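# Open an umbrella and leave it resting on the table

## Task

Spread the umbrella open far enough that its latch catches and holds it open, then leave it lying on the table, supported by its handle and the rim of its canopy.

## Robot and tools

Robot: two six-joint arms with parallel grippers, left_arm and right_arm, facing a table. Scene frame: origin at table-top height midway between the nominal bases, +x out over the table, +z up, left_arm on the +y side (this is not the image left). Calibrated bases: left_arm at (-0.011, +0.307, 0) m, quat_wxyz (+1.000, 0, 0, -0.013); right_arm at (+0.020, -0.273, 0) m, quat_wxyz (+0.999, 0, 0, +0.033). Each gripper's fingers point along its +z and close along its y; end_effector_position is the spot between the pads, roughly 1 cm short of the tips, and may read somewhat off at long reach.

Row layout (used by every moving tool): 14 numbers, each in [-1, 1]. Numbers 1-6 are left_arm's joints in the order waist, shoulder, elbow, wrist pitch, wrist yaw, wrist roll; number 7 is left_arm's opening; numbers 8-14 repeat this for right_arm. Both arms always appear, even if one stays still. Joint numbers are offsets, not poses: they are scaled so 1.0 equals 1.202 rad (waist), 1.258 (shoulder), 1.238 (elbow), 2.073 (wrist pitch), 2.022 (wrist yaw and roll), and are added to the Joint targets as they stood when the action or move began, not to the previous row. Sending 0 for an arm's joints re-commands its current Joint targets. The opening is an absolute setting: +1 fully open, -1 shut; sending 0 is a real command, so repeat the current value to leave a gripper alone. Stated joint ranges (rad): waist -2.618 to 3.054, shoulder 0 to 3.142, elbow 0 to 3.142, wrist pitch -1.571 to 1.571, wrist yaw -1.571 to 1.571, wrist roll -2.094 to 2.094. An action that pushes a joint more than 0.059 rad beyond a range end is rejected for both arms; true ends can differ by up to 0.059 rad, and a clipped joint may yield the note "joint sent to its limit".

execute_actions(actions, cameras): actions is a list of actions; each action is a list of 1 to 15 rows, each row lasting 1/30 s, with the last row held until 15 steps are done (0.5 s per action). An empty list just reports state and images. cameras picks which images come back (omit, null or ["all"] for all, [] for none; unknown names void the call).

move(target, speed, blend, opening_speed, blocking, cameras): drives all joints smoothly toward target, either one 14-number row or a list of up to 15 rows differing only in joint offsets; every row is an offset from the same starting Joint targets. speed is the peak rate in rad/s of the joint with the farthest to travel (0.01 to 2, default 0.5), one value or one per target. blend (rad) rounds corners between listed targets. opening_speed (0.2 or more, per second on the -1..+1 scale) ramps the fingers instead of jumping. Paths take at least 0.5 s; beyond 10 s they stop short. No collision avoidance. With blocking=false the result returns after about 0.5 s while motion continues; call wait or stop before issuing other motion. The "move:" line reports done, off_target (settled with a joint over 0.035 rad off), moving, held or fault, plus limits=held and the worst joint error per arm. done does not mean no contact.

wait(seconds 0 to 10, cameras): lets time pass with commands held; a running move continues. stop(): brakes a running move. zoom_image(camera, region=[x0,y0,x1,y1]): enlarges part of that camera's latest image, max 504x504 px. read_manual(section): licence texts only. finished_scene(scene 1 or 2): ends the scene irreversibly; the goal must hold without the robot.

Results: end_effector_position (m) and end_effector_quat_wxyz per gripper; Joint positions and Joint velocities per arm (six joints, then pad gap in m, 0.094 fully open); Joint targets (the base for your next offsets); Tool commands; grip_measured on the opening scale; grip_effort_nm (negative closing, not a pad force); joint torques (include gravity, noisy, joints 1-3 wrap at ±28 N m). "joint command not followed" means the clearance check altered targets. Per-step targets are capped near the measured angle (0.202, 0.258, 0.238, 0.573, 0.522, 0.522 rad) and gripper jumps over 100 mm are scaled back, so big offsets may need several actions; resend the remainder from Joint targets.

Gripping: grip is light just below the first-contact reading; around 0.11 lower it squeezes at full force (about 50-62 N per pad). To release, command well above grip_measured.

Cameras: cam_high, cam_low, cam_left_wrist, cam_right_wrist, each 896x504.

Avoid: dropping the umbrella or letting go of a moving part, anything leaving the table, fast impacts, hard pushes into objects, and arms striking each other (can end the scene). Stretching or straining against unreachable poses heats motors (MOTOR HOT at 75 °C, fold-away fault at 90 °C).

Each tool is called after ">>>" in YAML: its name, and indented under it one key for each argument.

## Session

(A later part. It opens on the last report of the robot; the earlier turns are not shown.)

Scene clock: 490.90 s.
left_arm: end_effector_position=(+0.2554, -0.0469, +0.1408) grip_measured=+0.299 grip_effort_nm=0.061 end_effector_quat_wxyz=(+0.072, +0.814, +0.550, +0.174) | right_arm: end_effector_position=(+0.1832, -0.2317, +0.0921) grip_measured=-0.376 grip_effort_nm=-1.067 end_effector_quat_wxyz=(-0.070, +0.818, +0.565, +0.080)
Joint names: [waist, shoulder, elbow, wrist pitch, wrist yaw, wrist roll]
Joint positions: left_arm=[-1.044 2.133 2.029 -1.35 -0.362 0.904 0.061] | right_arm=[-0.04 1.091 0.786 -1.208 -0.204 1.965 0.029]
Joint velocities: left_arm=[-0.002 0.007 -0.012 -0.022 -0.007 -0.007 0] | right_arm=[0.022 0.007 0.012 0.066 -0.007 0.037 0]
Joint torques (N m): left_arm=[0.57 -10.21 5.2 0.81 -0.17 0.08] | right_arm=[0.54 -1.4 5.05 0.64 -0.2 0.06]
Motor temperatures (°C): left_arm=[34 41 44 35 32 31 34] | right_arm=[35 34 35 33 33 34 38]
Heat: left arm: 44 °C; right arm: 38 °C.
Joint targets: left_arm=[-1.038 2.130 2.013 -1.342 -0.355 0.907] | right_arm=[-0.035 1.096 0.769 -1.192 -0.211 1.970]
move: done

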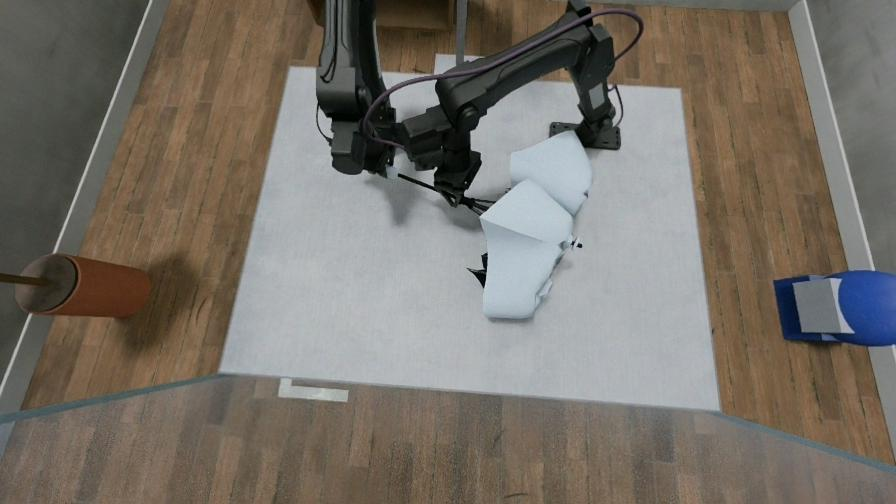

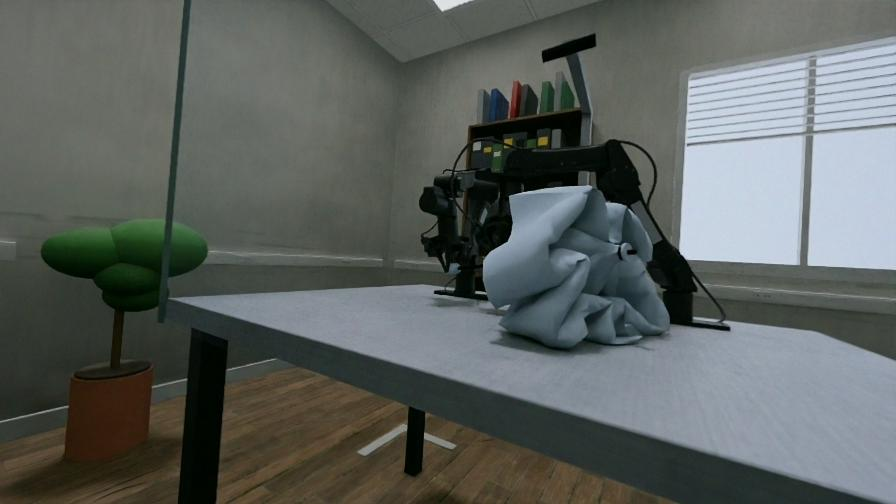

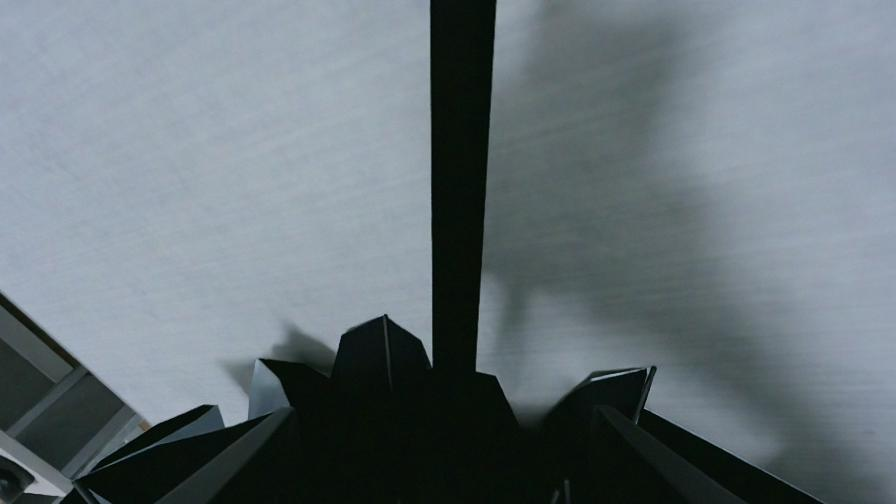

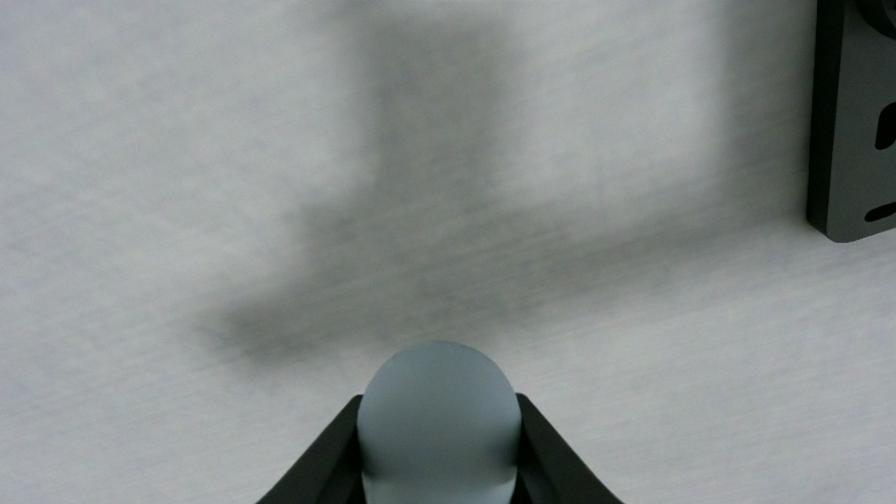

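>>> move:
  target:
    - [-0.0092,0.0119,0.0299,-0.0087,-0.0054,-0.0035,0.3,0,0,0,0,0,0,-0.55]
    - [-0.0458,0.0481,0.2427,-0.11,-0.0089,-0.0257,0.3,0,0,0,0,0,0,-0.55]
  speed: 0.25
  blend: 0.01

Scene clock: 506.77 s.
left_arm: end_effector_position=(+0.2401, -0.0561, +0.1945) grip_measured=+0.299 grip_effort_nm=0.066 end_effector_quat_wxyz=(+0.093, +0.812, +0.551, +0.172) | right_arm: end_effector_position=(+0.1832, -0.2318, +0.0921) grip_measured=-0.376 grip_effort_nm=-1.067 end_effector_quat_wxyz=(-0.069, +0.818, +0.565, +0.079)
Joint names: [waist, shoulder, elbow, wrist pitch, wrist yaw, wrist roll]
Joint positions: left_arm=[-1.087 2.162 2.291 -1.555 -0.367 0.863 0.061] | right_arm=[-0.04 1.091 0.786 -1.208 -0.203 1.965 0.029]
Joint velocities: left_arm=[-0.002 -0.012 0.002 -0.007 0.022 -0.081 -0.001] | right_arm=[-0.007 -0.002 -0.007 0.051 -0.051 0.022 0]
Joint torques (N m): left_arm=[-0.51 -7.9 8.01 0.62 -0.29 -0.05] | right_arm=[0.53 -1.37 5.11 0.63 -0.2 0.07]
Motor temperatures (°C): left_arm=[34 41 43 34 32 31 33] | right_arm=[35 34 35 33 33 34 38]
Heat: left arm: 43 °C; right arm: 38 °C.
Joint targets: left_arm=[-1.093 2.191 2.314 -1.570 -0.373 0.855] | right_arm=[-0.035 1.096 0.769 -1.192 -0.211 1.970]
move: done

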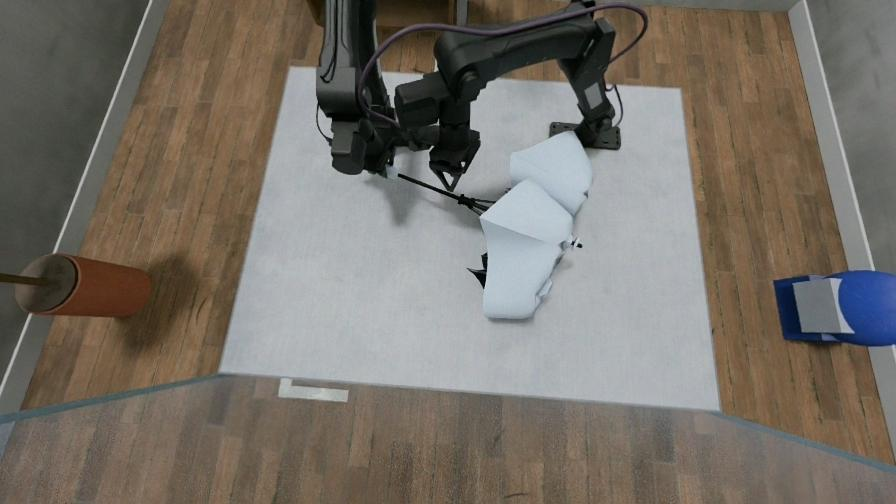

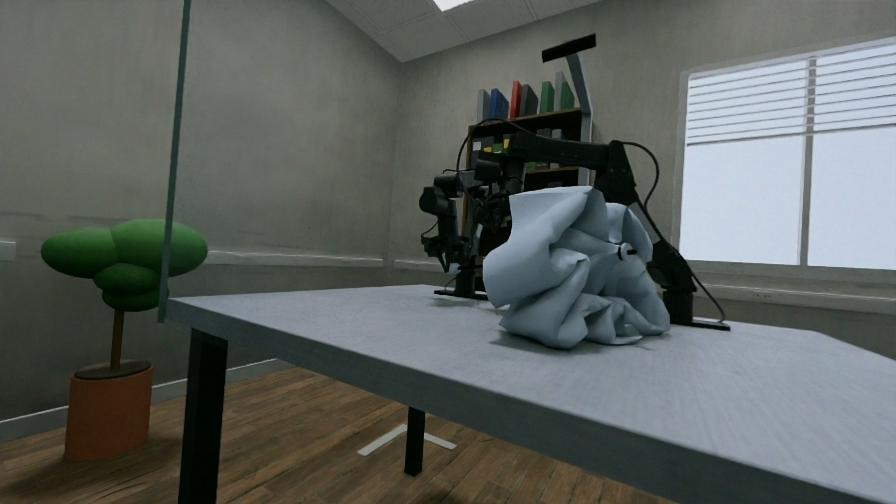

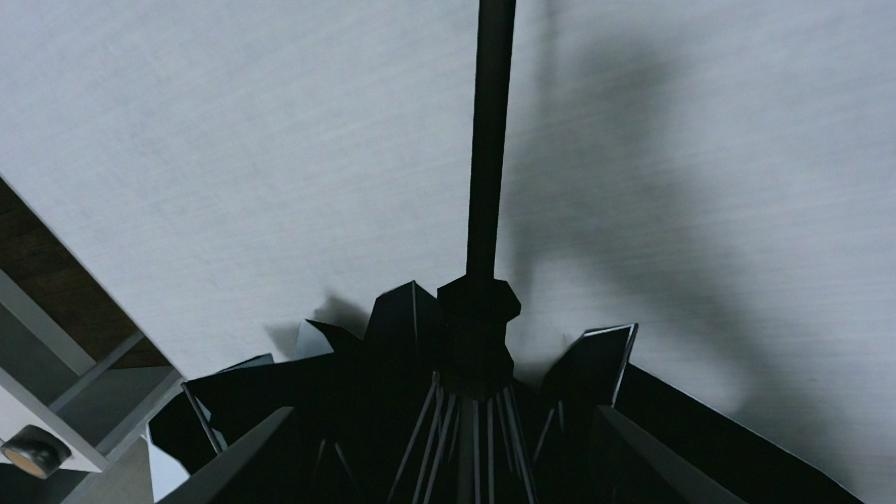

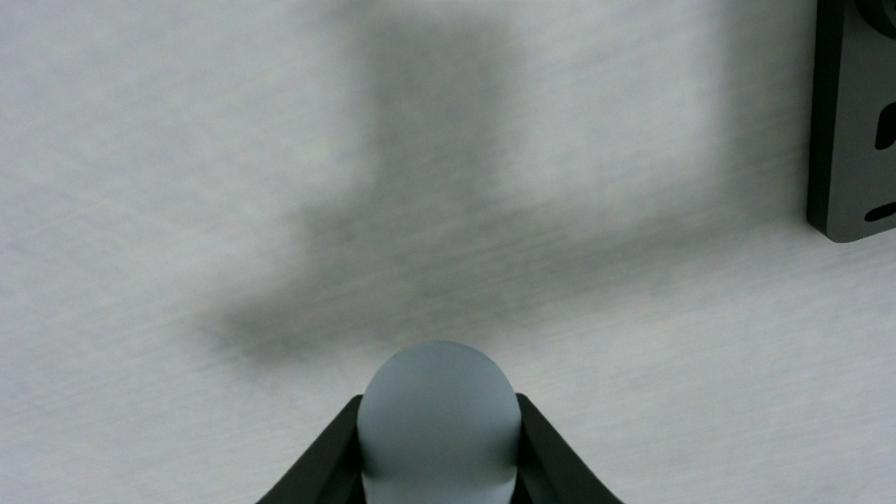

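>>> move:
  target: [0,0,0,0,0,0,0.3,-0.228,0.0262,-0.0961,0.1037,-0.0326,0.042,-0.55]
  speed: 0.15

Scene clock: 525.00 s.
left_arm: end_effector_position=(+0.2401, -0.0558, +0.1945) grip_measured=+0.299 grip_effort_nm=0.066 end_effector_quat_wxyz=(+0.092, +0.812, +0.551, +0.172) | right_arm: end_effector_position=(+0.1994, -0.2730, +0.0586) grip_measured=-0.376 grip_effort_nm=-1.072 end_effector_quat_wxyz=(-0.062, +0.897, +0.424, +0.107)
Joint names: [waist, shoulder, elbow, wrist pitch, wrist yaw, wrist roll]
Joint positions: left_arm=[-1.087 2.162 2.291 -1.556 -0.367 0.863 0.061] | right_arm=[-0.301 1.126 0.663 -1.018 -0.231 2.034 0.029]
Joint velocities: left_arm=[-0.002 -0.002 -0.002 0.022 0.022 0.037 0] | right_arm=[0.002 0.007 -0.017 -0.081 -0.007 -0.022 -0.001]
Joint torques (N m): left_arm=[-0.5 -7.88 7.99 0.65 -0.29 -0.05] | right_arm=[-0.75 -1.74 5.38 0.9 -0.65 0.22]
Motor temperatures (°C): left_arm=[34 40 44 34 32 31 33] | right_arm=[35 34 35 33 33 34 38]
Heat: left arm: 44 °C; right arm: 38 °C.
Joint targets: left_arm=[-1.093 2.191 2.314 -1.570 -0.373 0.855] | right_arm=[-0.309 1.129 0.650 -0.977 -0.276 2.055]
move: off_target (right_arm); right_arm: the wrist yaw is farthest, 0.046 rad from its target

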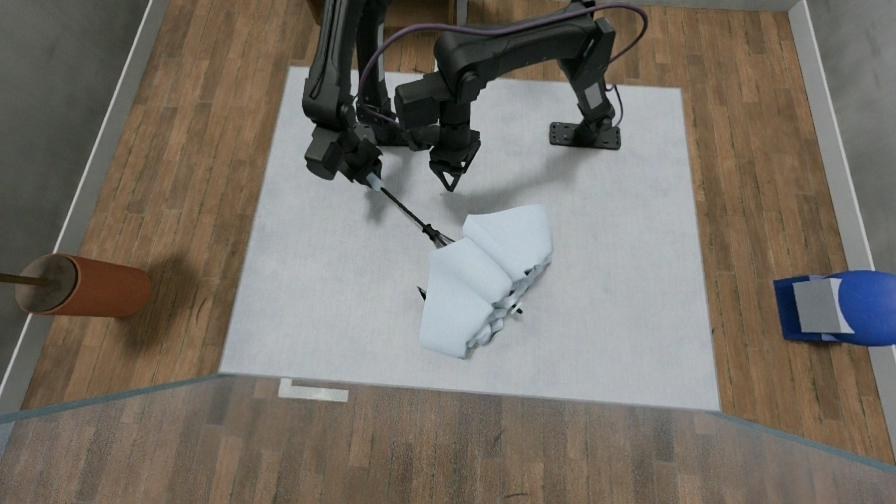

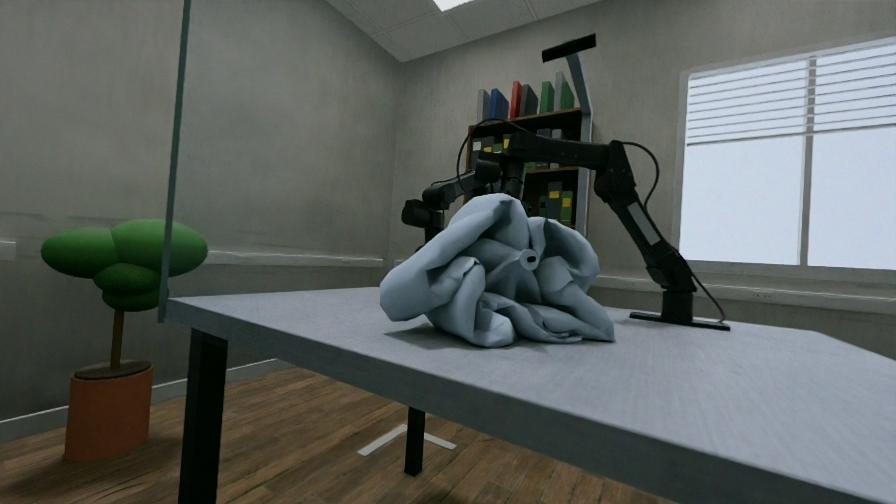

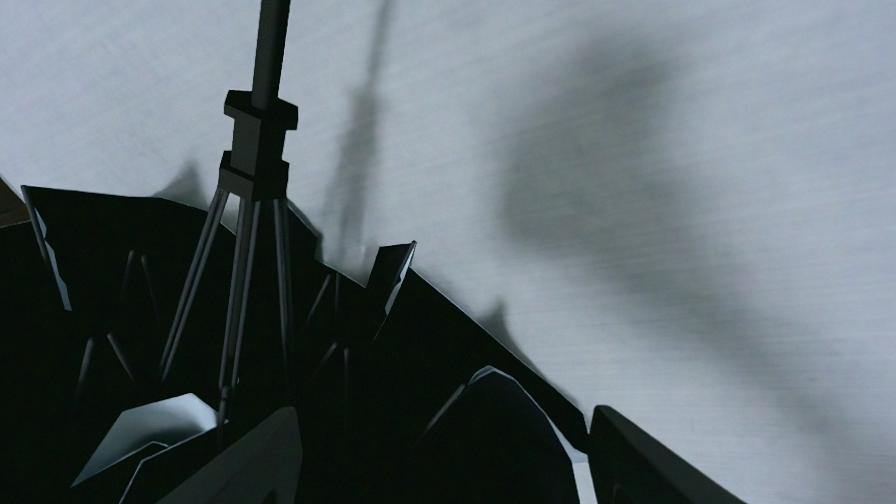

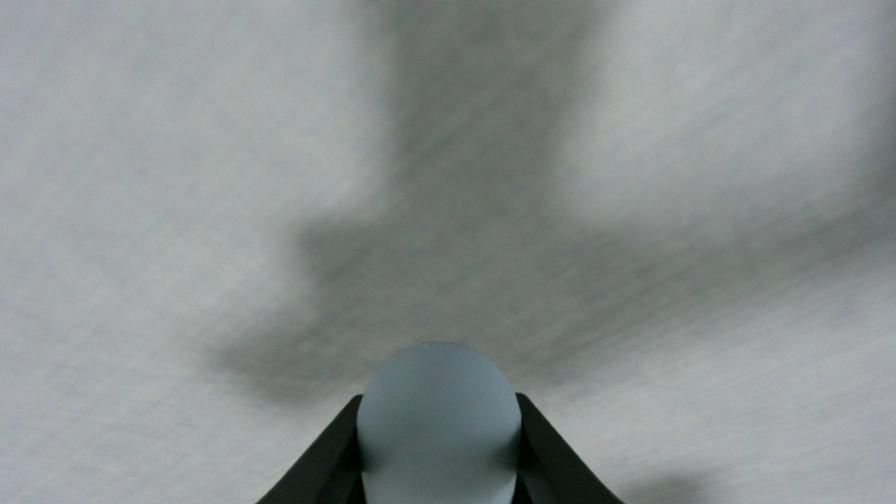

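>>> zoom_image:
  camera: "cam_high"
  region: [340, 150, 580, 370]

>>> zoom_image:
  camera: "cam_left_wrist"
  region: [150, 0, 500, 300]

Scaled by 2.100 from the camera's 896x504 image, which has a finer 1280x720 frame.

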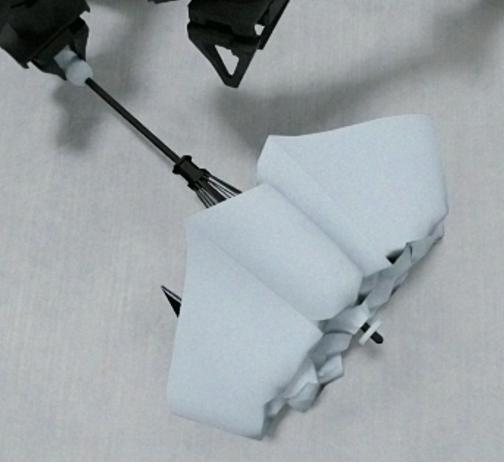

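Scaled by 1.440 from the camera's 896x504 image, which has a finer 1280x720 frame.

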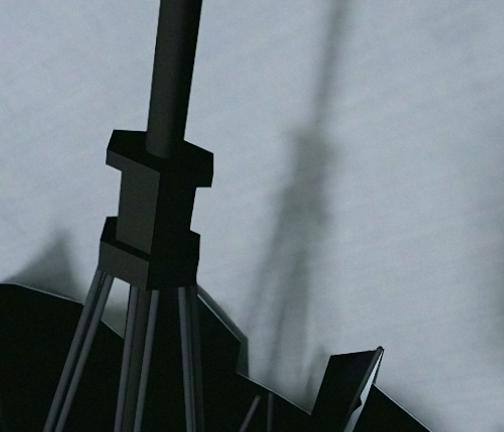

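>>> move:
  target: [-0.1453,0.0329,-0.3136,0.2726,-0.278,-0.8632,0.0,0,0,0,0,0,0,-0.55]
  speed: 0.9
  cameras: ["cam_high", "cam_left_wrist"]

Scene clock: 551.97 s.
left_arm: end_effector_position=(+0.2596, -0.1158, +0.1536) grip_measured=+0.001 grip_effort_nm=-0.071 end_effector_quat_wxyz=(+0.447, +0.115, +0.883, +0.086) | right_arm: end_effector_position=(+0.2000, -0.2731, +0.0587) grip_measured=-0.376 grip_effort_nm=-1.062 end_effector_quat_wxyz=(-0.062, +0.898, +0.423, +0.108)
Joint names: [waist, shoulder, elbow, wrist pitch, wrist yaw, wrist roll]
Joint positions: left_arm=[-1.262 2.206 1.943 -1.011 -0.912 -0.882 0.047] | right_arm=[-0.301 1.126 0.663 -1.016 -0.231 2.037 0.029]
Joint velocities: left_arm=[0.002 -0.002 -0.002 0.081 -0.007 0.007 -0.001] | right_arm=[-0.027 -0.002 0.022 0.007 -0.007 0.022 0]
Joint torques (N m): left_arm=[-0.5 -8.94 5.42 1.09 -0.71 -0.05] | right_arm=[-0.76 -1.72 5.35 0.89 -0.64 0.19]
Motor temperatures (°C): left_arm=[34 39 44 34 32 31 33] | right_arm=[35 34 35 33 33 34 38]
Heat: left arm: 44 °C; right arm: 38 °C.
Joint targets: left_arm=[-1.268 2.232 1.925 -1.005 -0.935 -0.890] | right_arm=[-0.309 1.129 0.650 -0.977 -0.276 2.055]
move: off_target (right_arm); right_arm: the wrist yaw is farthest, 0.045 rad from its target
Images, in order (width x height): cam_high 896x504, cam_left_wrist 896x504.

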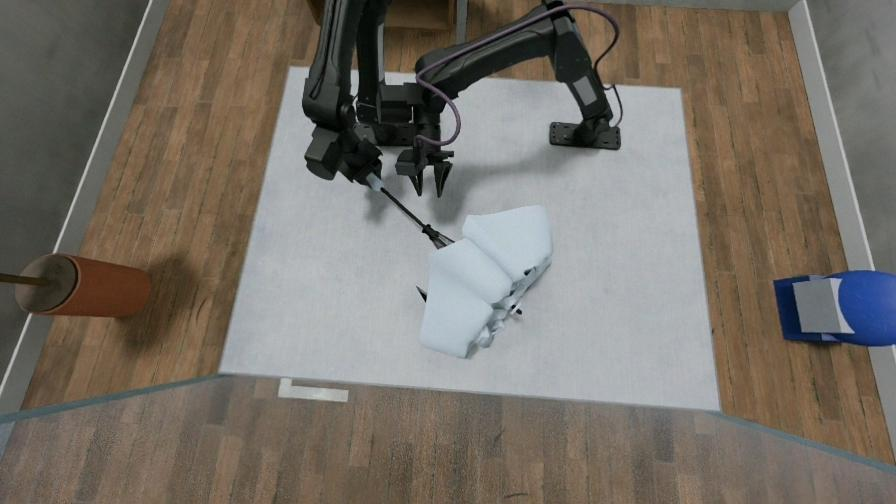

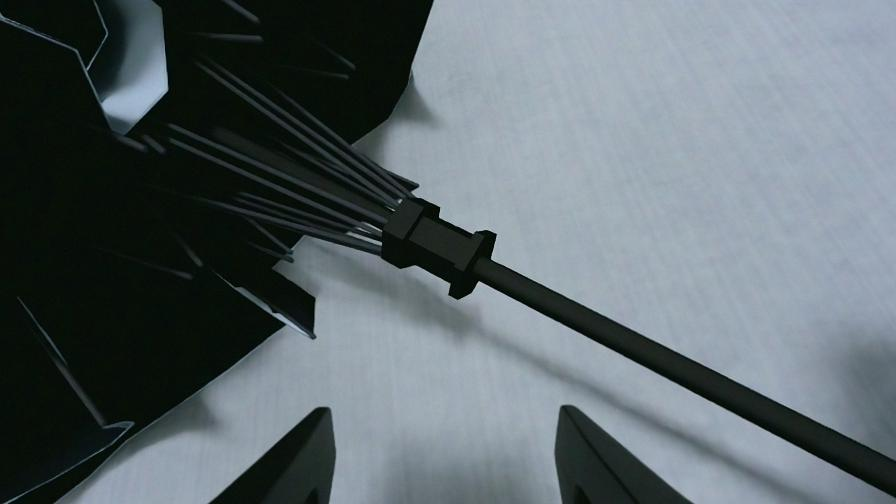

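>>> zoom_image:
  camera: "cam_left_wrist"
  region: [340, 160, 620, 320]

Scaled by 1.800 from the camera's 896x504 image, which has a finer 1280x720 frame.

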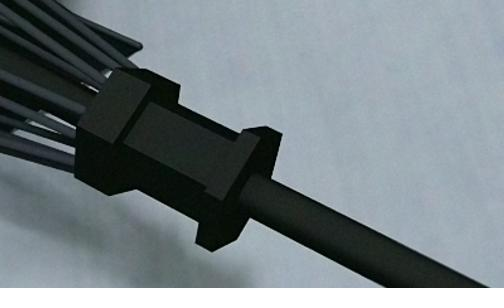

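>>> move:
  target: [-0.0582,0.0103,-0.2464,0.2494,-0.1884,-0.5757,0.0,0,0,0,0,0,0,-0.55]
  speed: 0.6
  cameras: ["cam_high", "cam_left_wrist"]

Scene clock: 581.60 s.
left_arm: end_effector_position=(+0.2582, -0.1213, +0.1419) grip_measured=+0.001 grip_effort_nm=-0.076 end_effector_quat_wxyz=(+0.551, -0.407, +0.674, -0.278) | right_arm: end_effector_position=(+0.2000, -0.2731, +0.0587) grip_measured=-0.376 grip_effort_nm=-1.062 end_effector_quat_wxyz=(-0.062, +0.898, +0.423, +0.108)
Joint names: [waist, shoulder, elbow, wrist pitch, wrist yaw, wrist roll]
Joint positions: left_arm=[-1.332 2.217 1.639 -0.481 -1.294 -2.054 0.047] | right_arm=[-0.301 1.126 0.663 -1.016 -0.231 2.037 0.029]
Joint velocities: left_arm=[0.007 0.007 0.012 0.051 -0.022 0.022 0] | right_arm=[0.022 -0.022 -0.012 -0.007 0.022 -0.066 0]
Joint torques (N m): left_arm=[-0.54 -8.73 5.14 1.19 -0.75 0.04] | right_arm=[-0.8 -1.72 5.38 0.91 -0.67 0.2]
Motor temperatures (°C): left_arm=[34 40 43 35 32 31 32] | right_arm=[34 34 35 34 33 34 38]
Heat: left arm: 43 °C; right arm: 38 °C.
Joint targets: left_arm=[-1.338 2.245 1.620 -0.488 -1.316 -2.054] | right_arm=[-0.309 1.129 0.650 -0.977 -0.276 2.055]
move: off_target (right_arm); right_arm: the wrist yaw is farthest, 0.045 rad from its target
Images, in order (width x height): cam_high 896x504, cam_left_wrist 896x504.

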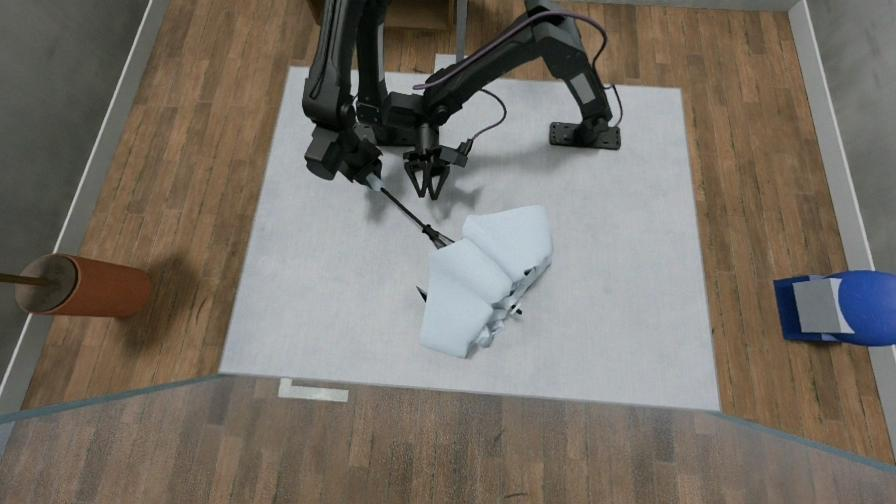

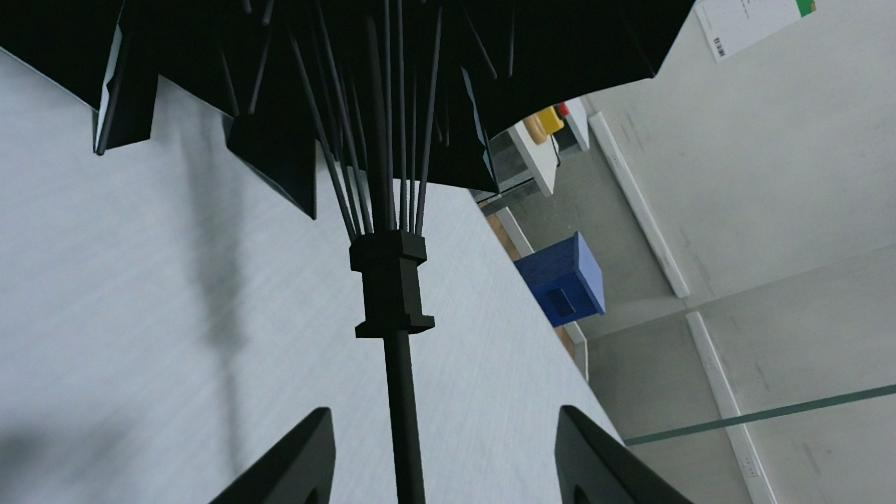

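>>> move:
  target: [0.0865,0.0103,-0.0784,0.1481,0.0668,0.0638,0.0,0,0,0,0,0,0,-0.55]
  speed: 0.3
  cameras: ["cam_high", "cam_left_wrist"]

Scene clock: 600.87 s.
left_arm: end_effector_position=(+0.2976, -0.1199, +0.1128) grip_measured=+0.001 grip_effort_nm=-0.081 end_effector_quat_wxyz=(+0.510, -0.440, +0.673, -0.305) | right_arm: end_effector_position=(+0.2000, -0.2731, +0.0587) grip_measured=-0.376 grip_effort_nm=-1.057 end_effector_quat_wxyz=(-0.062, +0.898, +0.423, +0.108)
Joint names: [waist, shoulder, elbow, wrist pitch, wrist yaw, wrist roll]
Joint positions: left_arm=[-1.238 2.229 1.542 -0.173 -1.173 -1.937 0.047] | right_arm=[-0.301 1.126 0.663 -1.016 -0.231 2.037 0.029]
Joint velocities: left_arm=[0.017 -0.012 0.012 0.022 0.007 0.037 0] | right_arm=[0.022 -0.022 0.022 0.037 -0.007 -0.007 0]
Joint torques (N m): left_arm=[0.4 -8.76 5.11 1.49 -0.51 0.16] | right_arm=[-0.76 -1.7 5.35 0.91 -0.66 0.2]
Motor temperatures (°C): left_arm=[34 40 43 35 32 31 32] | right_arm=[34 34 35 34 33 34 38]
Heat: left arm: 43 °C; right arm: 38 °C.
Joint targets: left_arm=[-1.234 2.258 1.523 -0.181 -1.181 -1.925] | right_arm=[-0.309 1.129 0.650 -0.977 -0.276 2.055]
move: off_target (right_arm); right_arm: the wrist yaw is farthest, 0.045 rad from its target
Images, in order (width x height): cam_high 896x504, cam_left_wrist 896x504.

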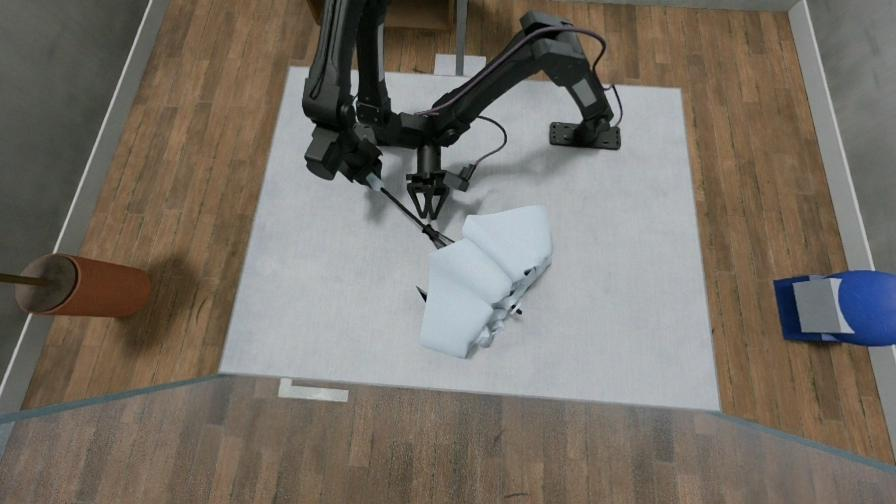

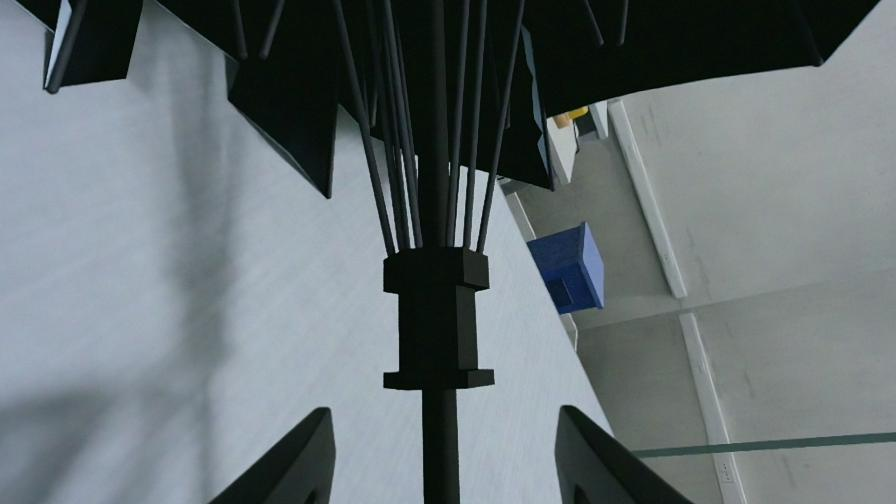

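>>> move:
  target: [0.0599,0.0278,-0.0145,0.0815,0.0153,0.0781,0.0,0,0,0,0,0,0,-0.55]
  speed: 0.2
  cameras: ["cam_high", "cam_left_wrist"]

Scene clock: 609.57 s.
left_arm: end_effector_position=(+0.3308, -0.1133, +0.1037) grip_measured=+0.001 grip_effort_nm=-0.081 end_effector_quat_wxyz=(+0.522, -0.431, +0.674, -0.296) | right_arm: end_effector_position=(+0.2000, -0.2731, +0.0587) grip_measured=-0.376 grip_effort_nm=-1.057 end_effector_quat_wxyz=(-0.062, +0.898, +0.423, +0.108)
Joint names: [waist, shoulder, elbow, wrist pitch, wrist yaw, wrist roll]
Joint positions: left_arm=[-1.168 2.263 1.525 -0.004 -1.144 -1.78 0.047] | right_arm=[-0.301 1.126 0.663 -1.016 -0.231 2.037 0.029]
Joint velocities: left_arm=[-0.002 -0.002 -0.002 -0.022 0.066 -0.095 0.001] | right_arm=[0.022 0.007 -0.012 0.007 -0.022 -0.022 0]
Joint torques (N m): left_arm=[0.55 -8.88 5.07 1.6 -0.46 0.17] | right_arm=[-0.76 -1.76 5.35 0.91 -0.66 0.2]
Motor temperatures (°C): left_arm=[34 40 42 36 32 31 32] | right_arm=[34 34 35 34 33 34 38]
Heat: left arm: 42 °C; right arm: 38 °C.
Joint targets: left_arm=[-1.162 2.293 1.505 -0.012 -1.150 -1.767] | right_arm=[-0.309 1.129 0.650 -0.977 -0.276 2.055]
move: off_target (right_arm); right_arm: the wrist yaw is farthest, 0.045 rad from its target
Images, in order (width x height): cam_high 896x504, cam_left_wrist 896x504.

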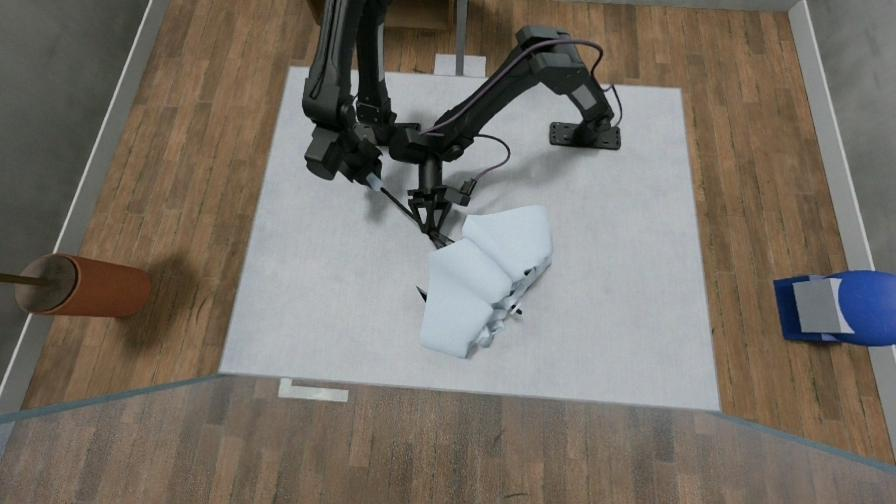

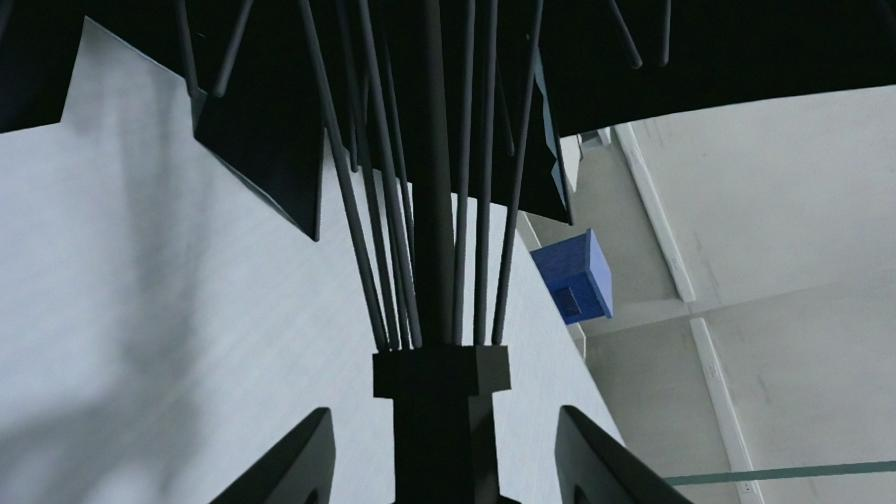

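>>> move:
  target: [0,0,0,0,0,0,-0.65,0,0,0,0,0,0,-0.55]
  opening_speed: 0.6
  cameras: ["cam_high", "cam_left_wrist"]

Scene clock: 614.47 s.
left_arm: end_effector_position=(+0.3309, -0.1136, +0.1040) grip_measured=-0.463 grip_effort_nm=-1.043 end_effector_quat_wxyz=(+0.522, -0.430, +0.674, -0.296) | right_arm: end_effector_position=(+0.2001, -0.2731, +0.0587) grip_measured=-0.376 grip_effort_nm=-1.062 end_effector_quat_wxyz=(-0.062, +0.898, +0.423, +0.108)
Joint names: [waist, shoulder, elbow, wrist pitch, wrist yaw, wrist roll]
Joint positions: left_arm=[-1.168 2.263 1.525 -0.001 -1.143 -1.776 0.025] | right_arm=[-0.301 1.126 0.663 -1.015 -0.231 2.037 0.029]
Joint velocities: left_arm=[-0.007 0.007 0.002 0.051 0.095 -0.007 0] | right_arm=[-0.017 0.022 -0.007 -0.022 -0.051 0.037 0]
Joint torques (N m): left_arm=[0.55 -8.88 5.09 1.59 -0.47 0.14] | right_arm=[-0.75 -1.7 5.34 0.91 -0.65 0.19]
Motor temperatures (°C): left_arm=[34 40 42 36 32 31 32] | right_arm=[34 34 35 34 33 34 38]
Heat: left arm: 42 °C; right arm: 38 °C.
Joint targets: left_arm=[-1.162 2.293 1.505 -0.012 -1.150 -1.767] | right_arm=[-0.309 1.129 0.650 -0.977 -0.277 2.055]
move: off_target (right_arm); right_arm: the wrist yaw is farthest, 0.045 rad from its target
Images, in order (width x height): cam_high 896x504, cam_left_wrist 896x504.

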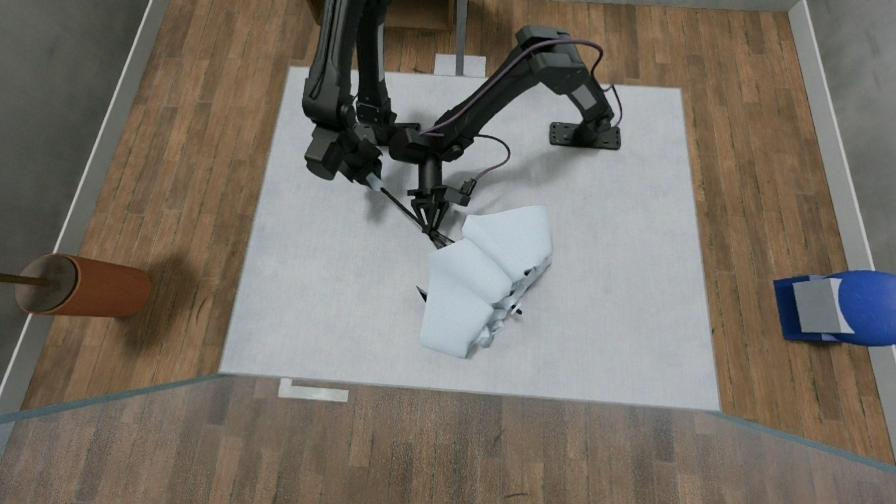

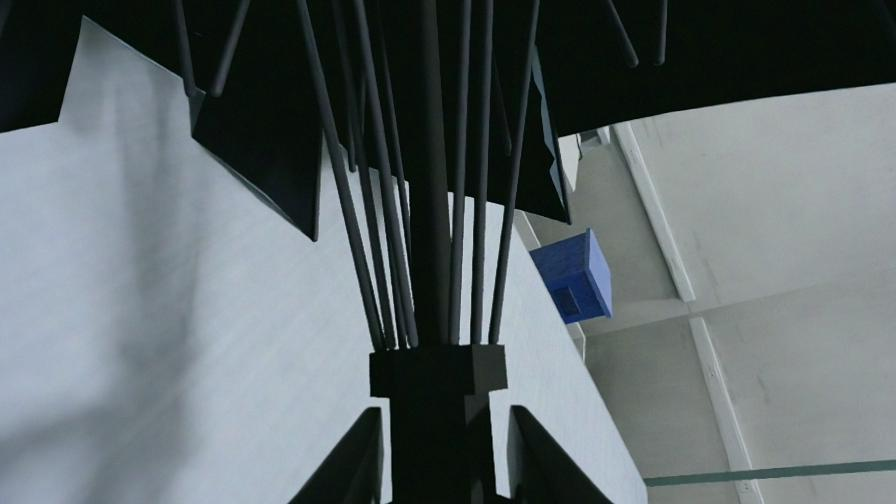

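>>> move:
  target:
    - [-0.0092,-0.0223,0.0323,0.0058,-0.0059,0.002,-0.65,0.0008,-0.0135,-0.004,-0.0111,0.0084,-0.0099,-0.55]
    - [-0.03,-0.0388,0.0535,0.0471,-0.0529,0.1004,-0.65,-0.1073,-0.0437,-0.0343,-0.0096,-0.0475,-0.0722,-0.55]
    - [-0.0516,-0.0384,0.0541,0.1442,-0.091,0.2389,-0.65,-0.2188,-0.0509,-0.0598,-0.0116,-0.1137,-0.1365,-0.55]
  speed: 0.2
  blend: 0.02

Scene clock: 647.30 s.
left_arm: end_effector_position=(+0.3205, -0.1283, +0.1568) grip_measured=-0.463 grip_effort_nm=-1.038 end_effector_quat_wxyz=(+0.615, -0.348, +0.658, -0.259) | right_arm: end_effector_position=(+0.1972, -0.2770, +0.0609) grip_measured=-0.376 grip_effort_nm=-1.053 end_effector_quat_wxyz=(-0.110, +0.881, +0.411, +0.207)
Joint names: [waist, shoulder, elbow, wrist pitch, wrist yaw, wrist roll]
Joint positions: left_arm=[-1.216 2.263 1.545 0.287 -1.306 -1.302 0.025] | right_arm=[-0.565 1.081 0.593 -1.007 -0.467 1.788 0.029]
Joint velocities: left_arm=[0.002 0.002 0.002 -0.022 0.037 -0.051 -0.001] | right_arm=[-0.017 -0.002 0.007 0.095 0.007 0.007 0.001]
Joint torques (N m): left_arm=[-0.68 -12.53 8.98 1.81 -0.54 0.25] | right_arm=[-0.65 -2.85 5.11 0.57 -0.72 -0.08]
Motor temperatures (°C): left_arm=[34 40 42 37 32 31 33] | right_arm=[34 34 35 34 34 34 38]
Heat: left arm: 42 °C; right arm: 38 °C.
Joint targets: left_arm=[-1.224 2.244 1.572 0.287 -1.334 -1.284] | right_arm=[-0.572 1.065 0.576 -1.001 -0.507 1.779]
move: off_target (right_arm); right_arm: the wrist yaw is farthest, 0.040 rad from its target

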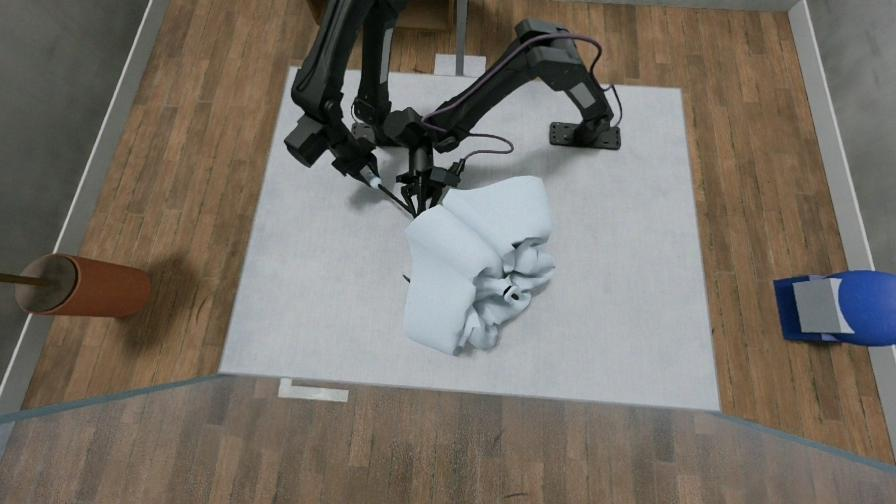

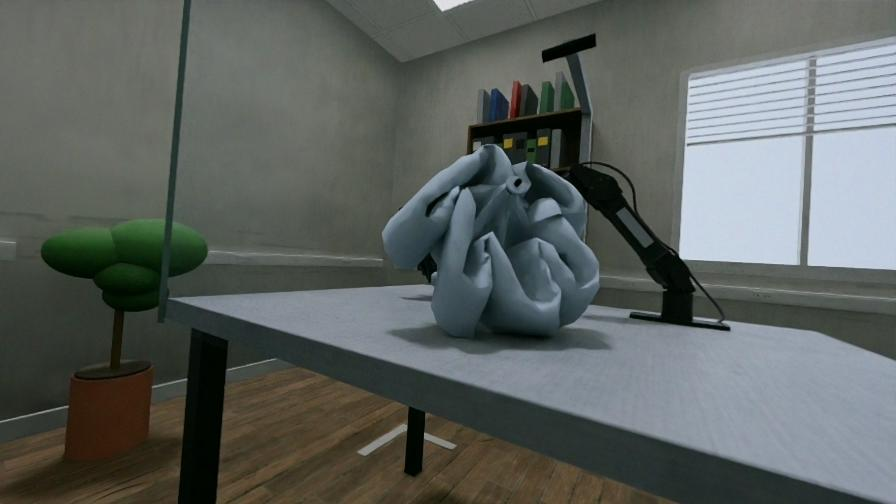

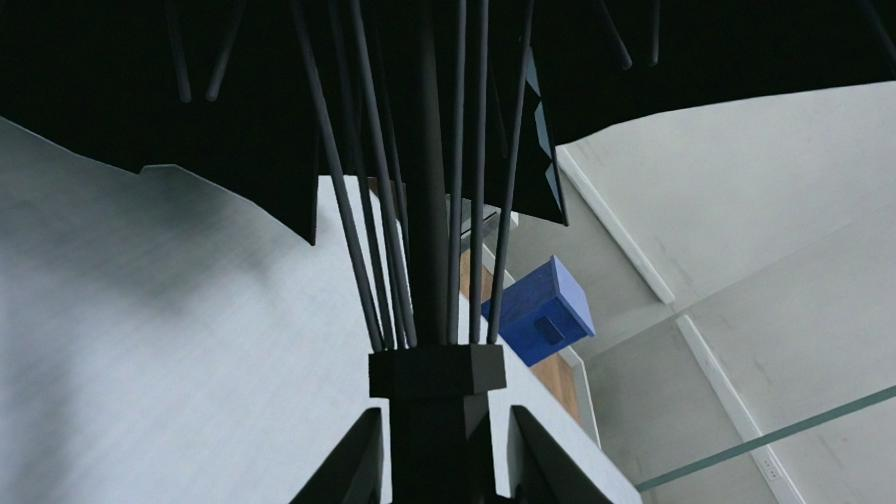

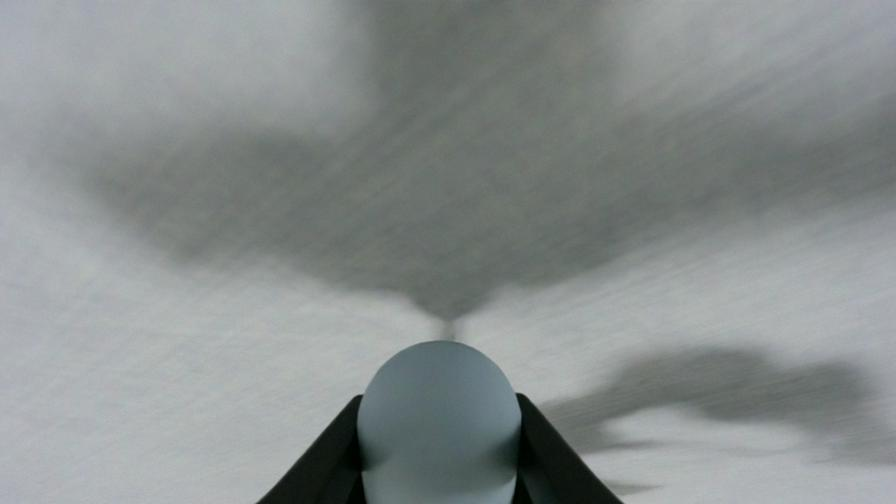

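>>> move:
  target:
    - [0.01,0.0,-0.0355,0.0005,0.0099,-0.001,-0.65,0,0,0,0,0,0,-0.55]
    - [0.0739,-0.0755,-0.123,0.0511,0.045,0.045,-0.65,0,0,0,0,0,0,-0.55]
  speed: 0.12
  blend: 0.01

Scene clock: 669.37 s.
left_arm: end_effector_position=(+0.3379, -0.1126, +0.1672) grip_measured=-0.463 grip_effort_nm=-1.033 end_effector_quat_wxyz=(+0.603, -0.335, +0.670, -0.274) | right_arm: end_effector_position=(+0.2015, -0.2746, +0.0632) grip_measured=-0.376 grip_effort_nm=-1.062 end_effector_quat_wxyz=(-0.113, +0.877, +0.411, +0.220)
Joint names: [waist, shoulder, elbow, wrist pitch, wrist yaw, wrist roll]
Joint positions: left_arm=[-1.163 2.184 1.441 0.397 -1.205 -1.215 0.025] | right_arm=[-0.565 1.081 0.593 -0.995 -0.493 1.788 0.029]
Joint velocities: left_arm=[-0.007 0.002 0.002 0.037 0.037 0.007 -0.001] | right_arm=[-0.017 0.002 -0.002 -0.066 -0.007 -0.11 -0.001]
Joint torques (N m): left_arm=[2.44 -13.27 5.15 1.87 -0.59 0.29] | right_arm=[-0.69 -2.84 5.09 0.48 -0.45 -0.07]
Motor temperatures (°C): left_arm=[34 41 44 38 32 31 33] | right_arm=[34 34 35 33 34 34 38]
Heat: left arm: 44 °C; right arm: 38 °C.
Joint targets: left_arm=[-1.135 2.150 1.420 0.393 -1.243 -1.194] | right_arm=[-0.572 1.065 0.576 -1.001 -0.507 1.779]
move: off_target (left_arm); left_arm: the wrist yaw is farthest, 0.038 rad from its target

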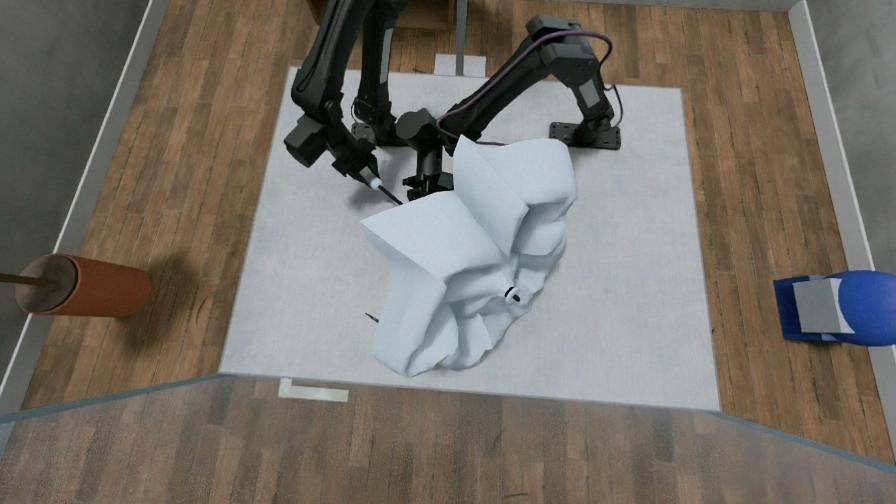

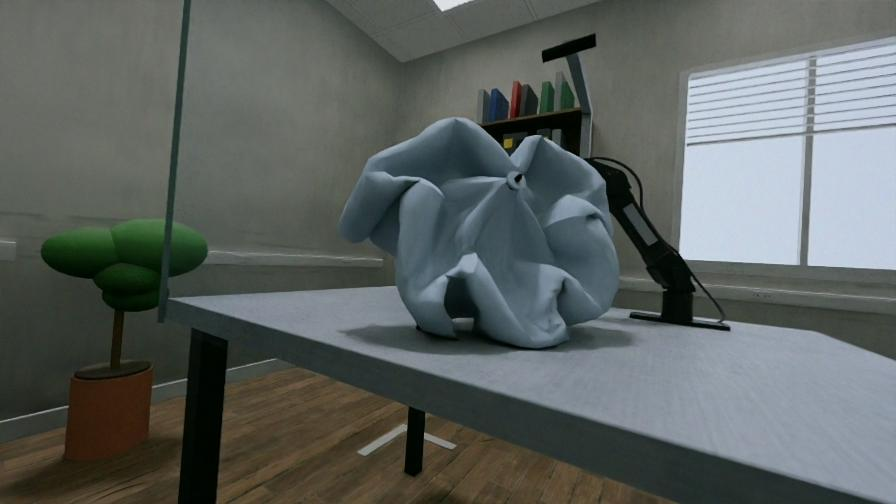

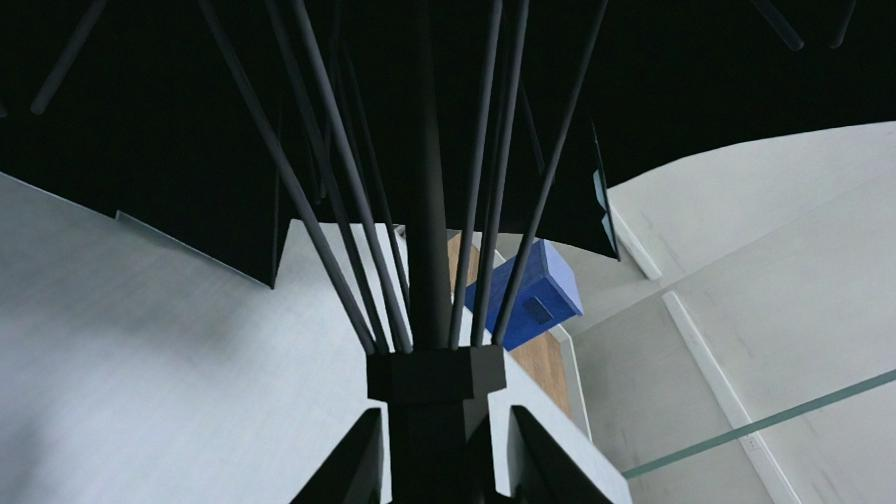

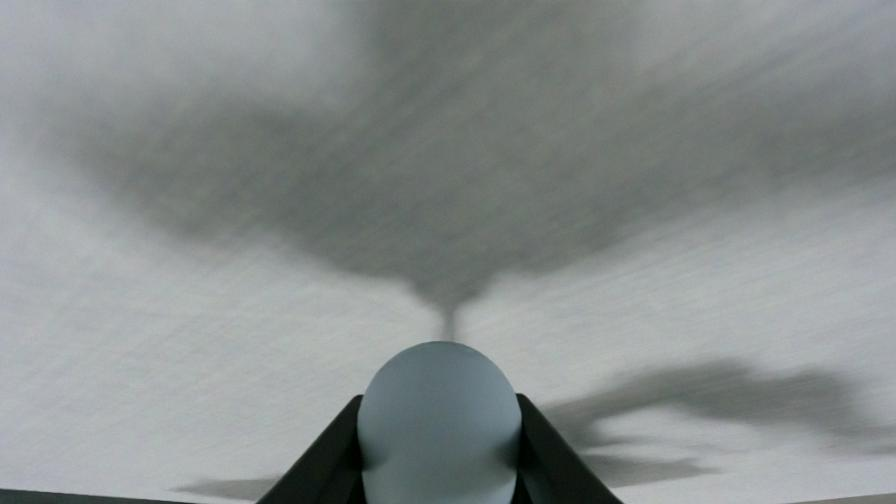

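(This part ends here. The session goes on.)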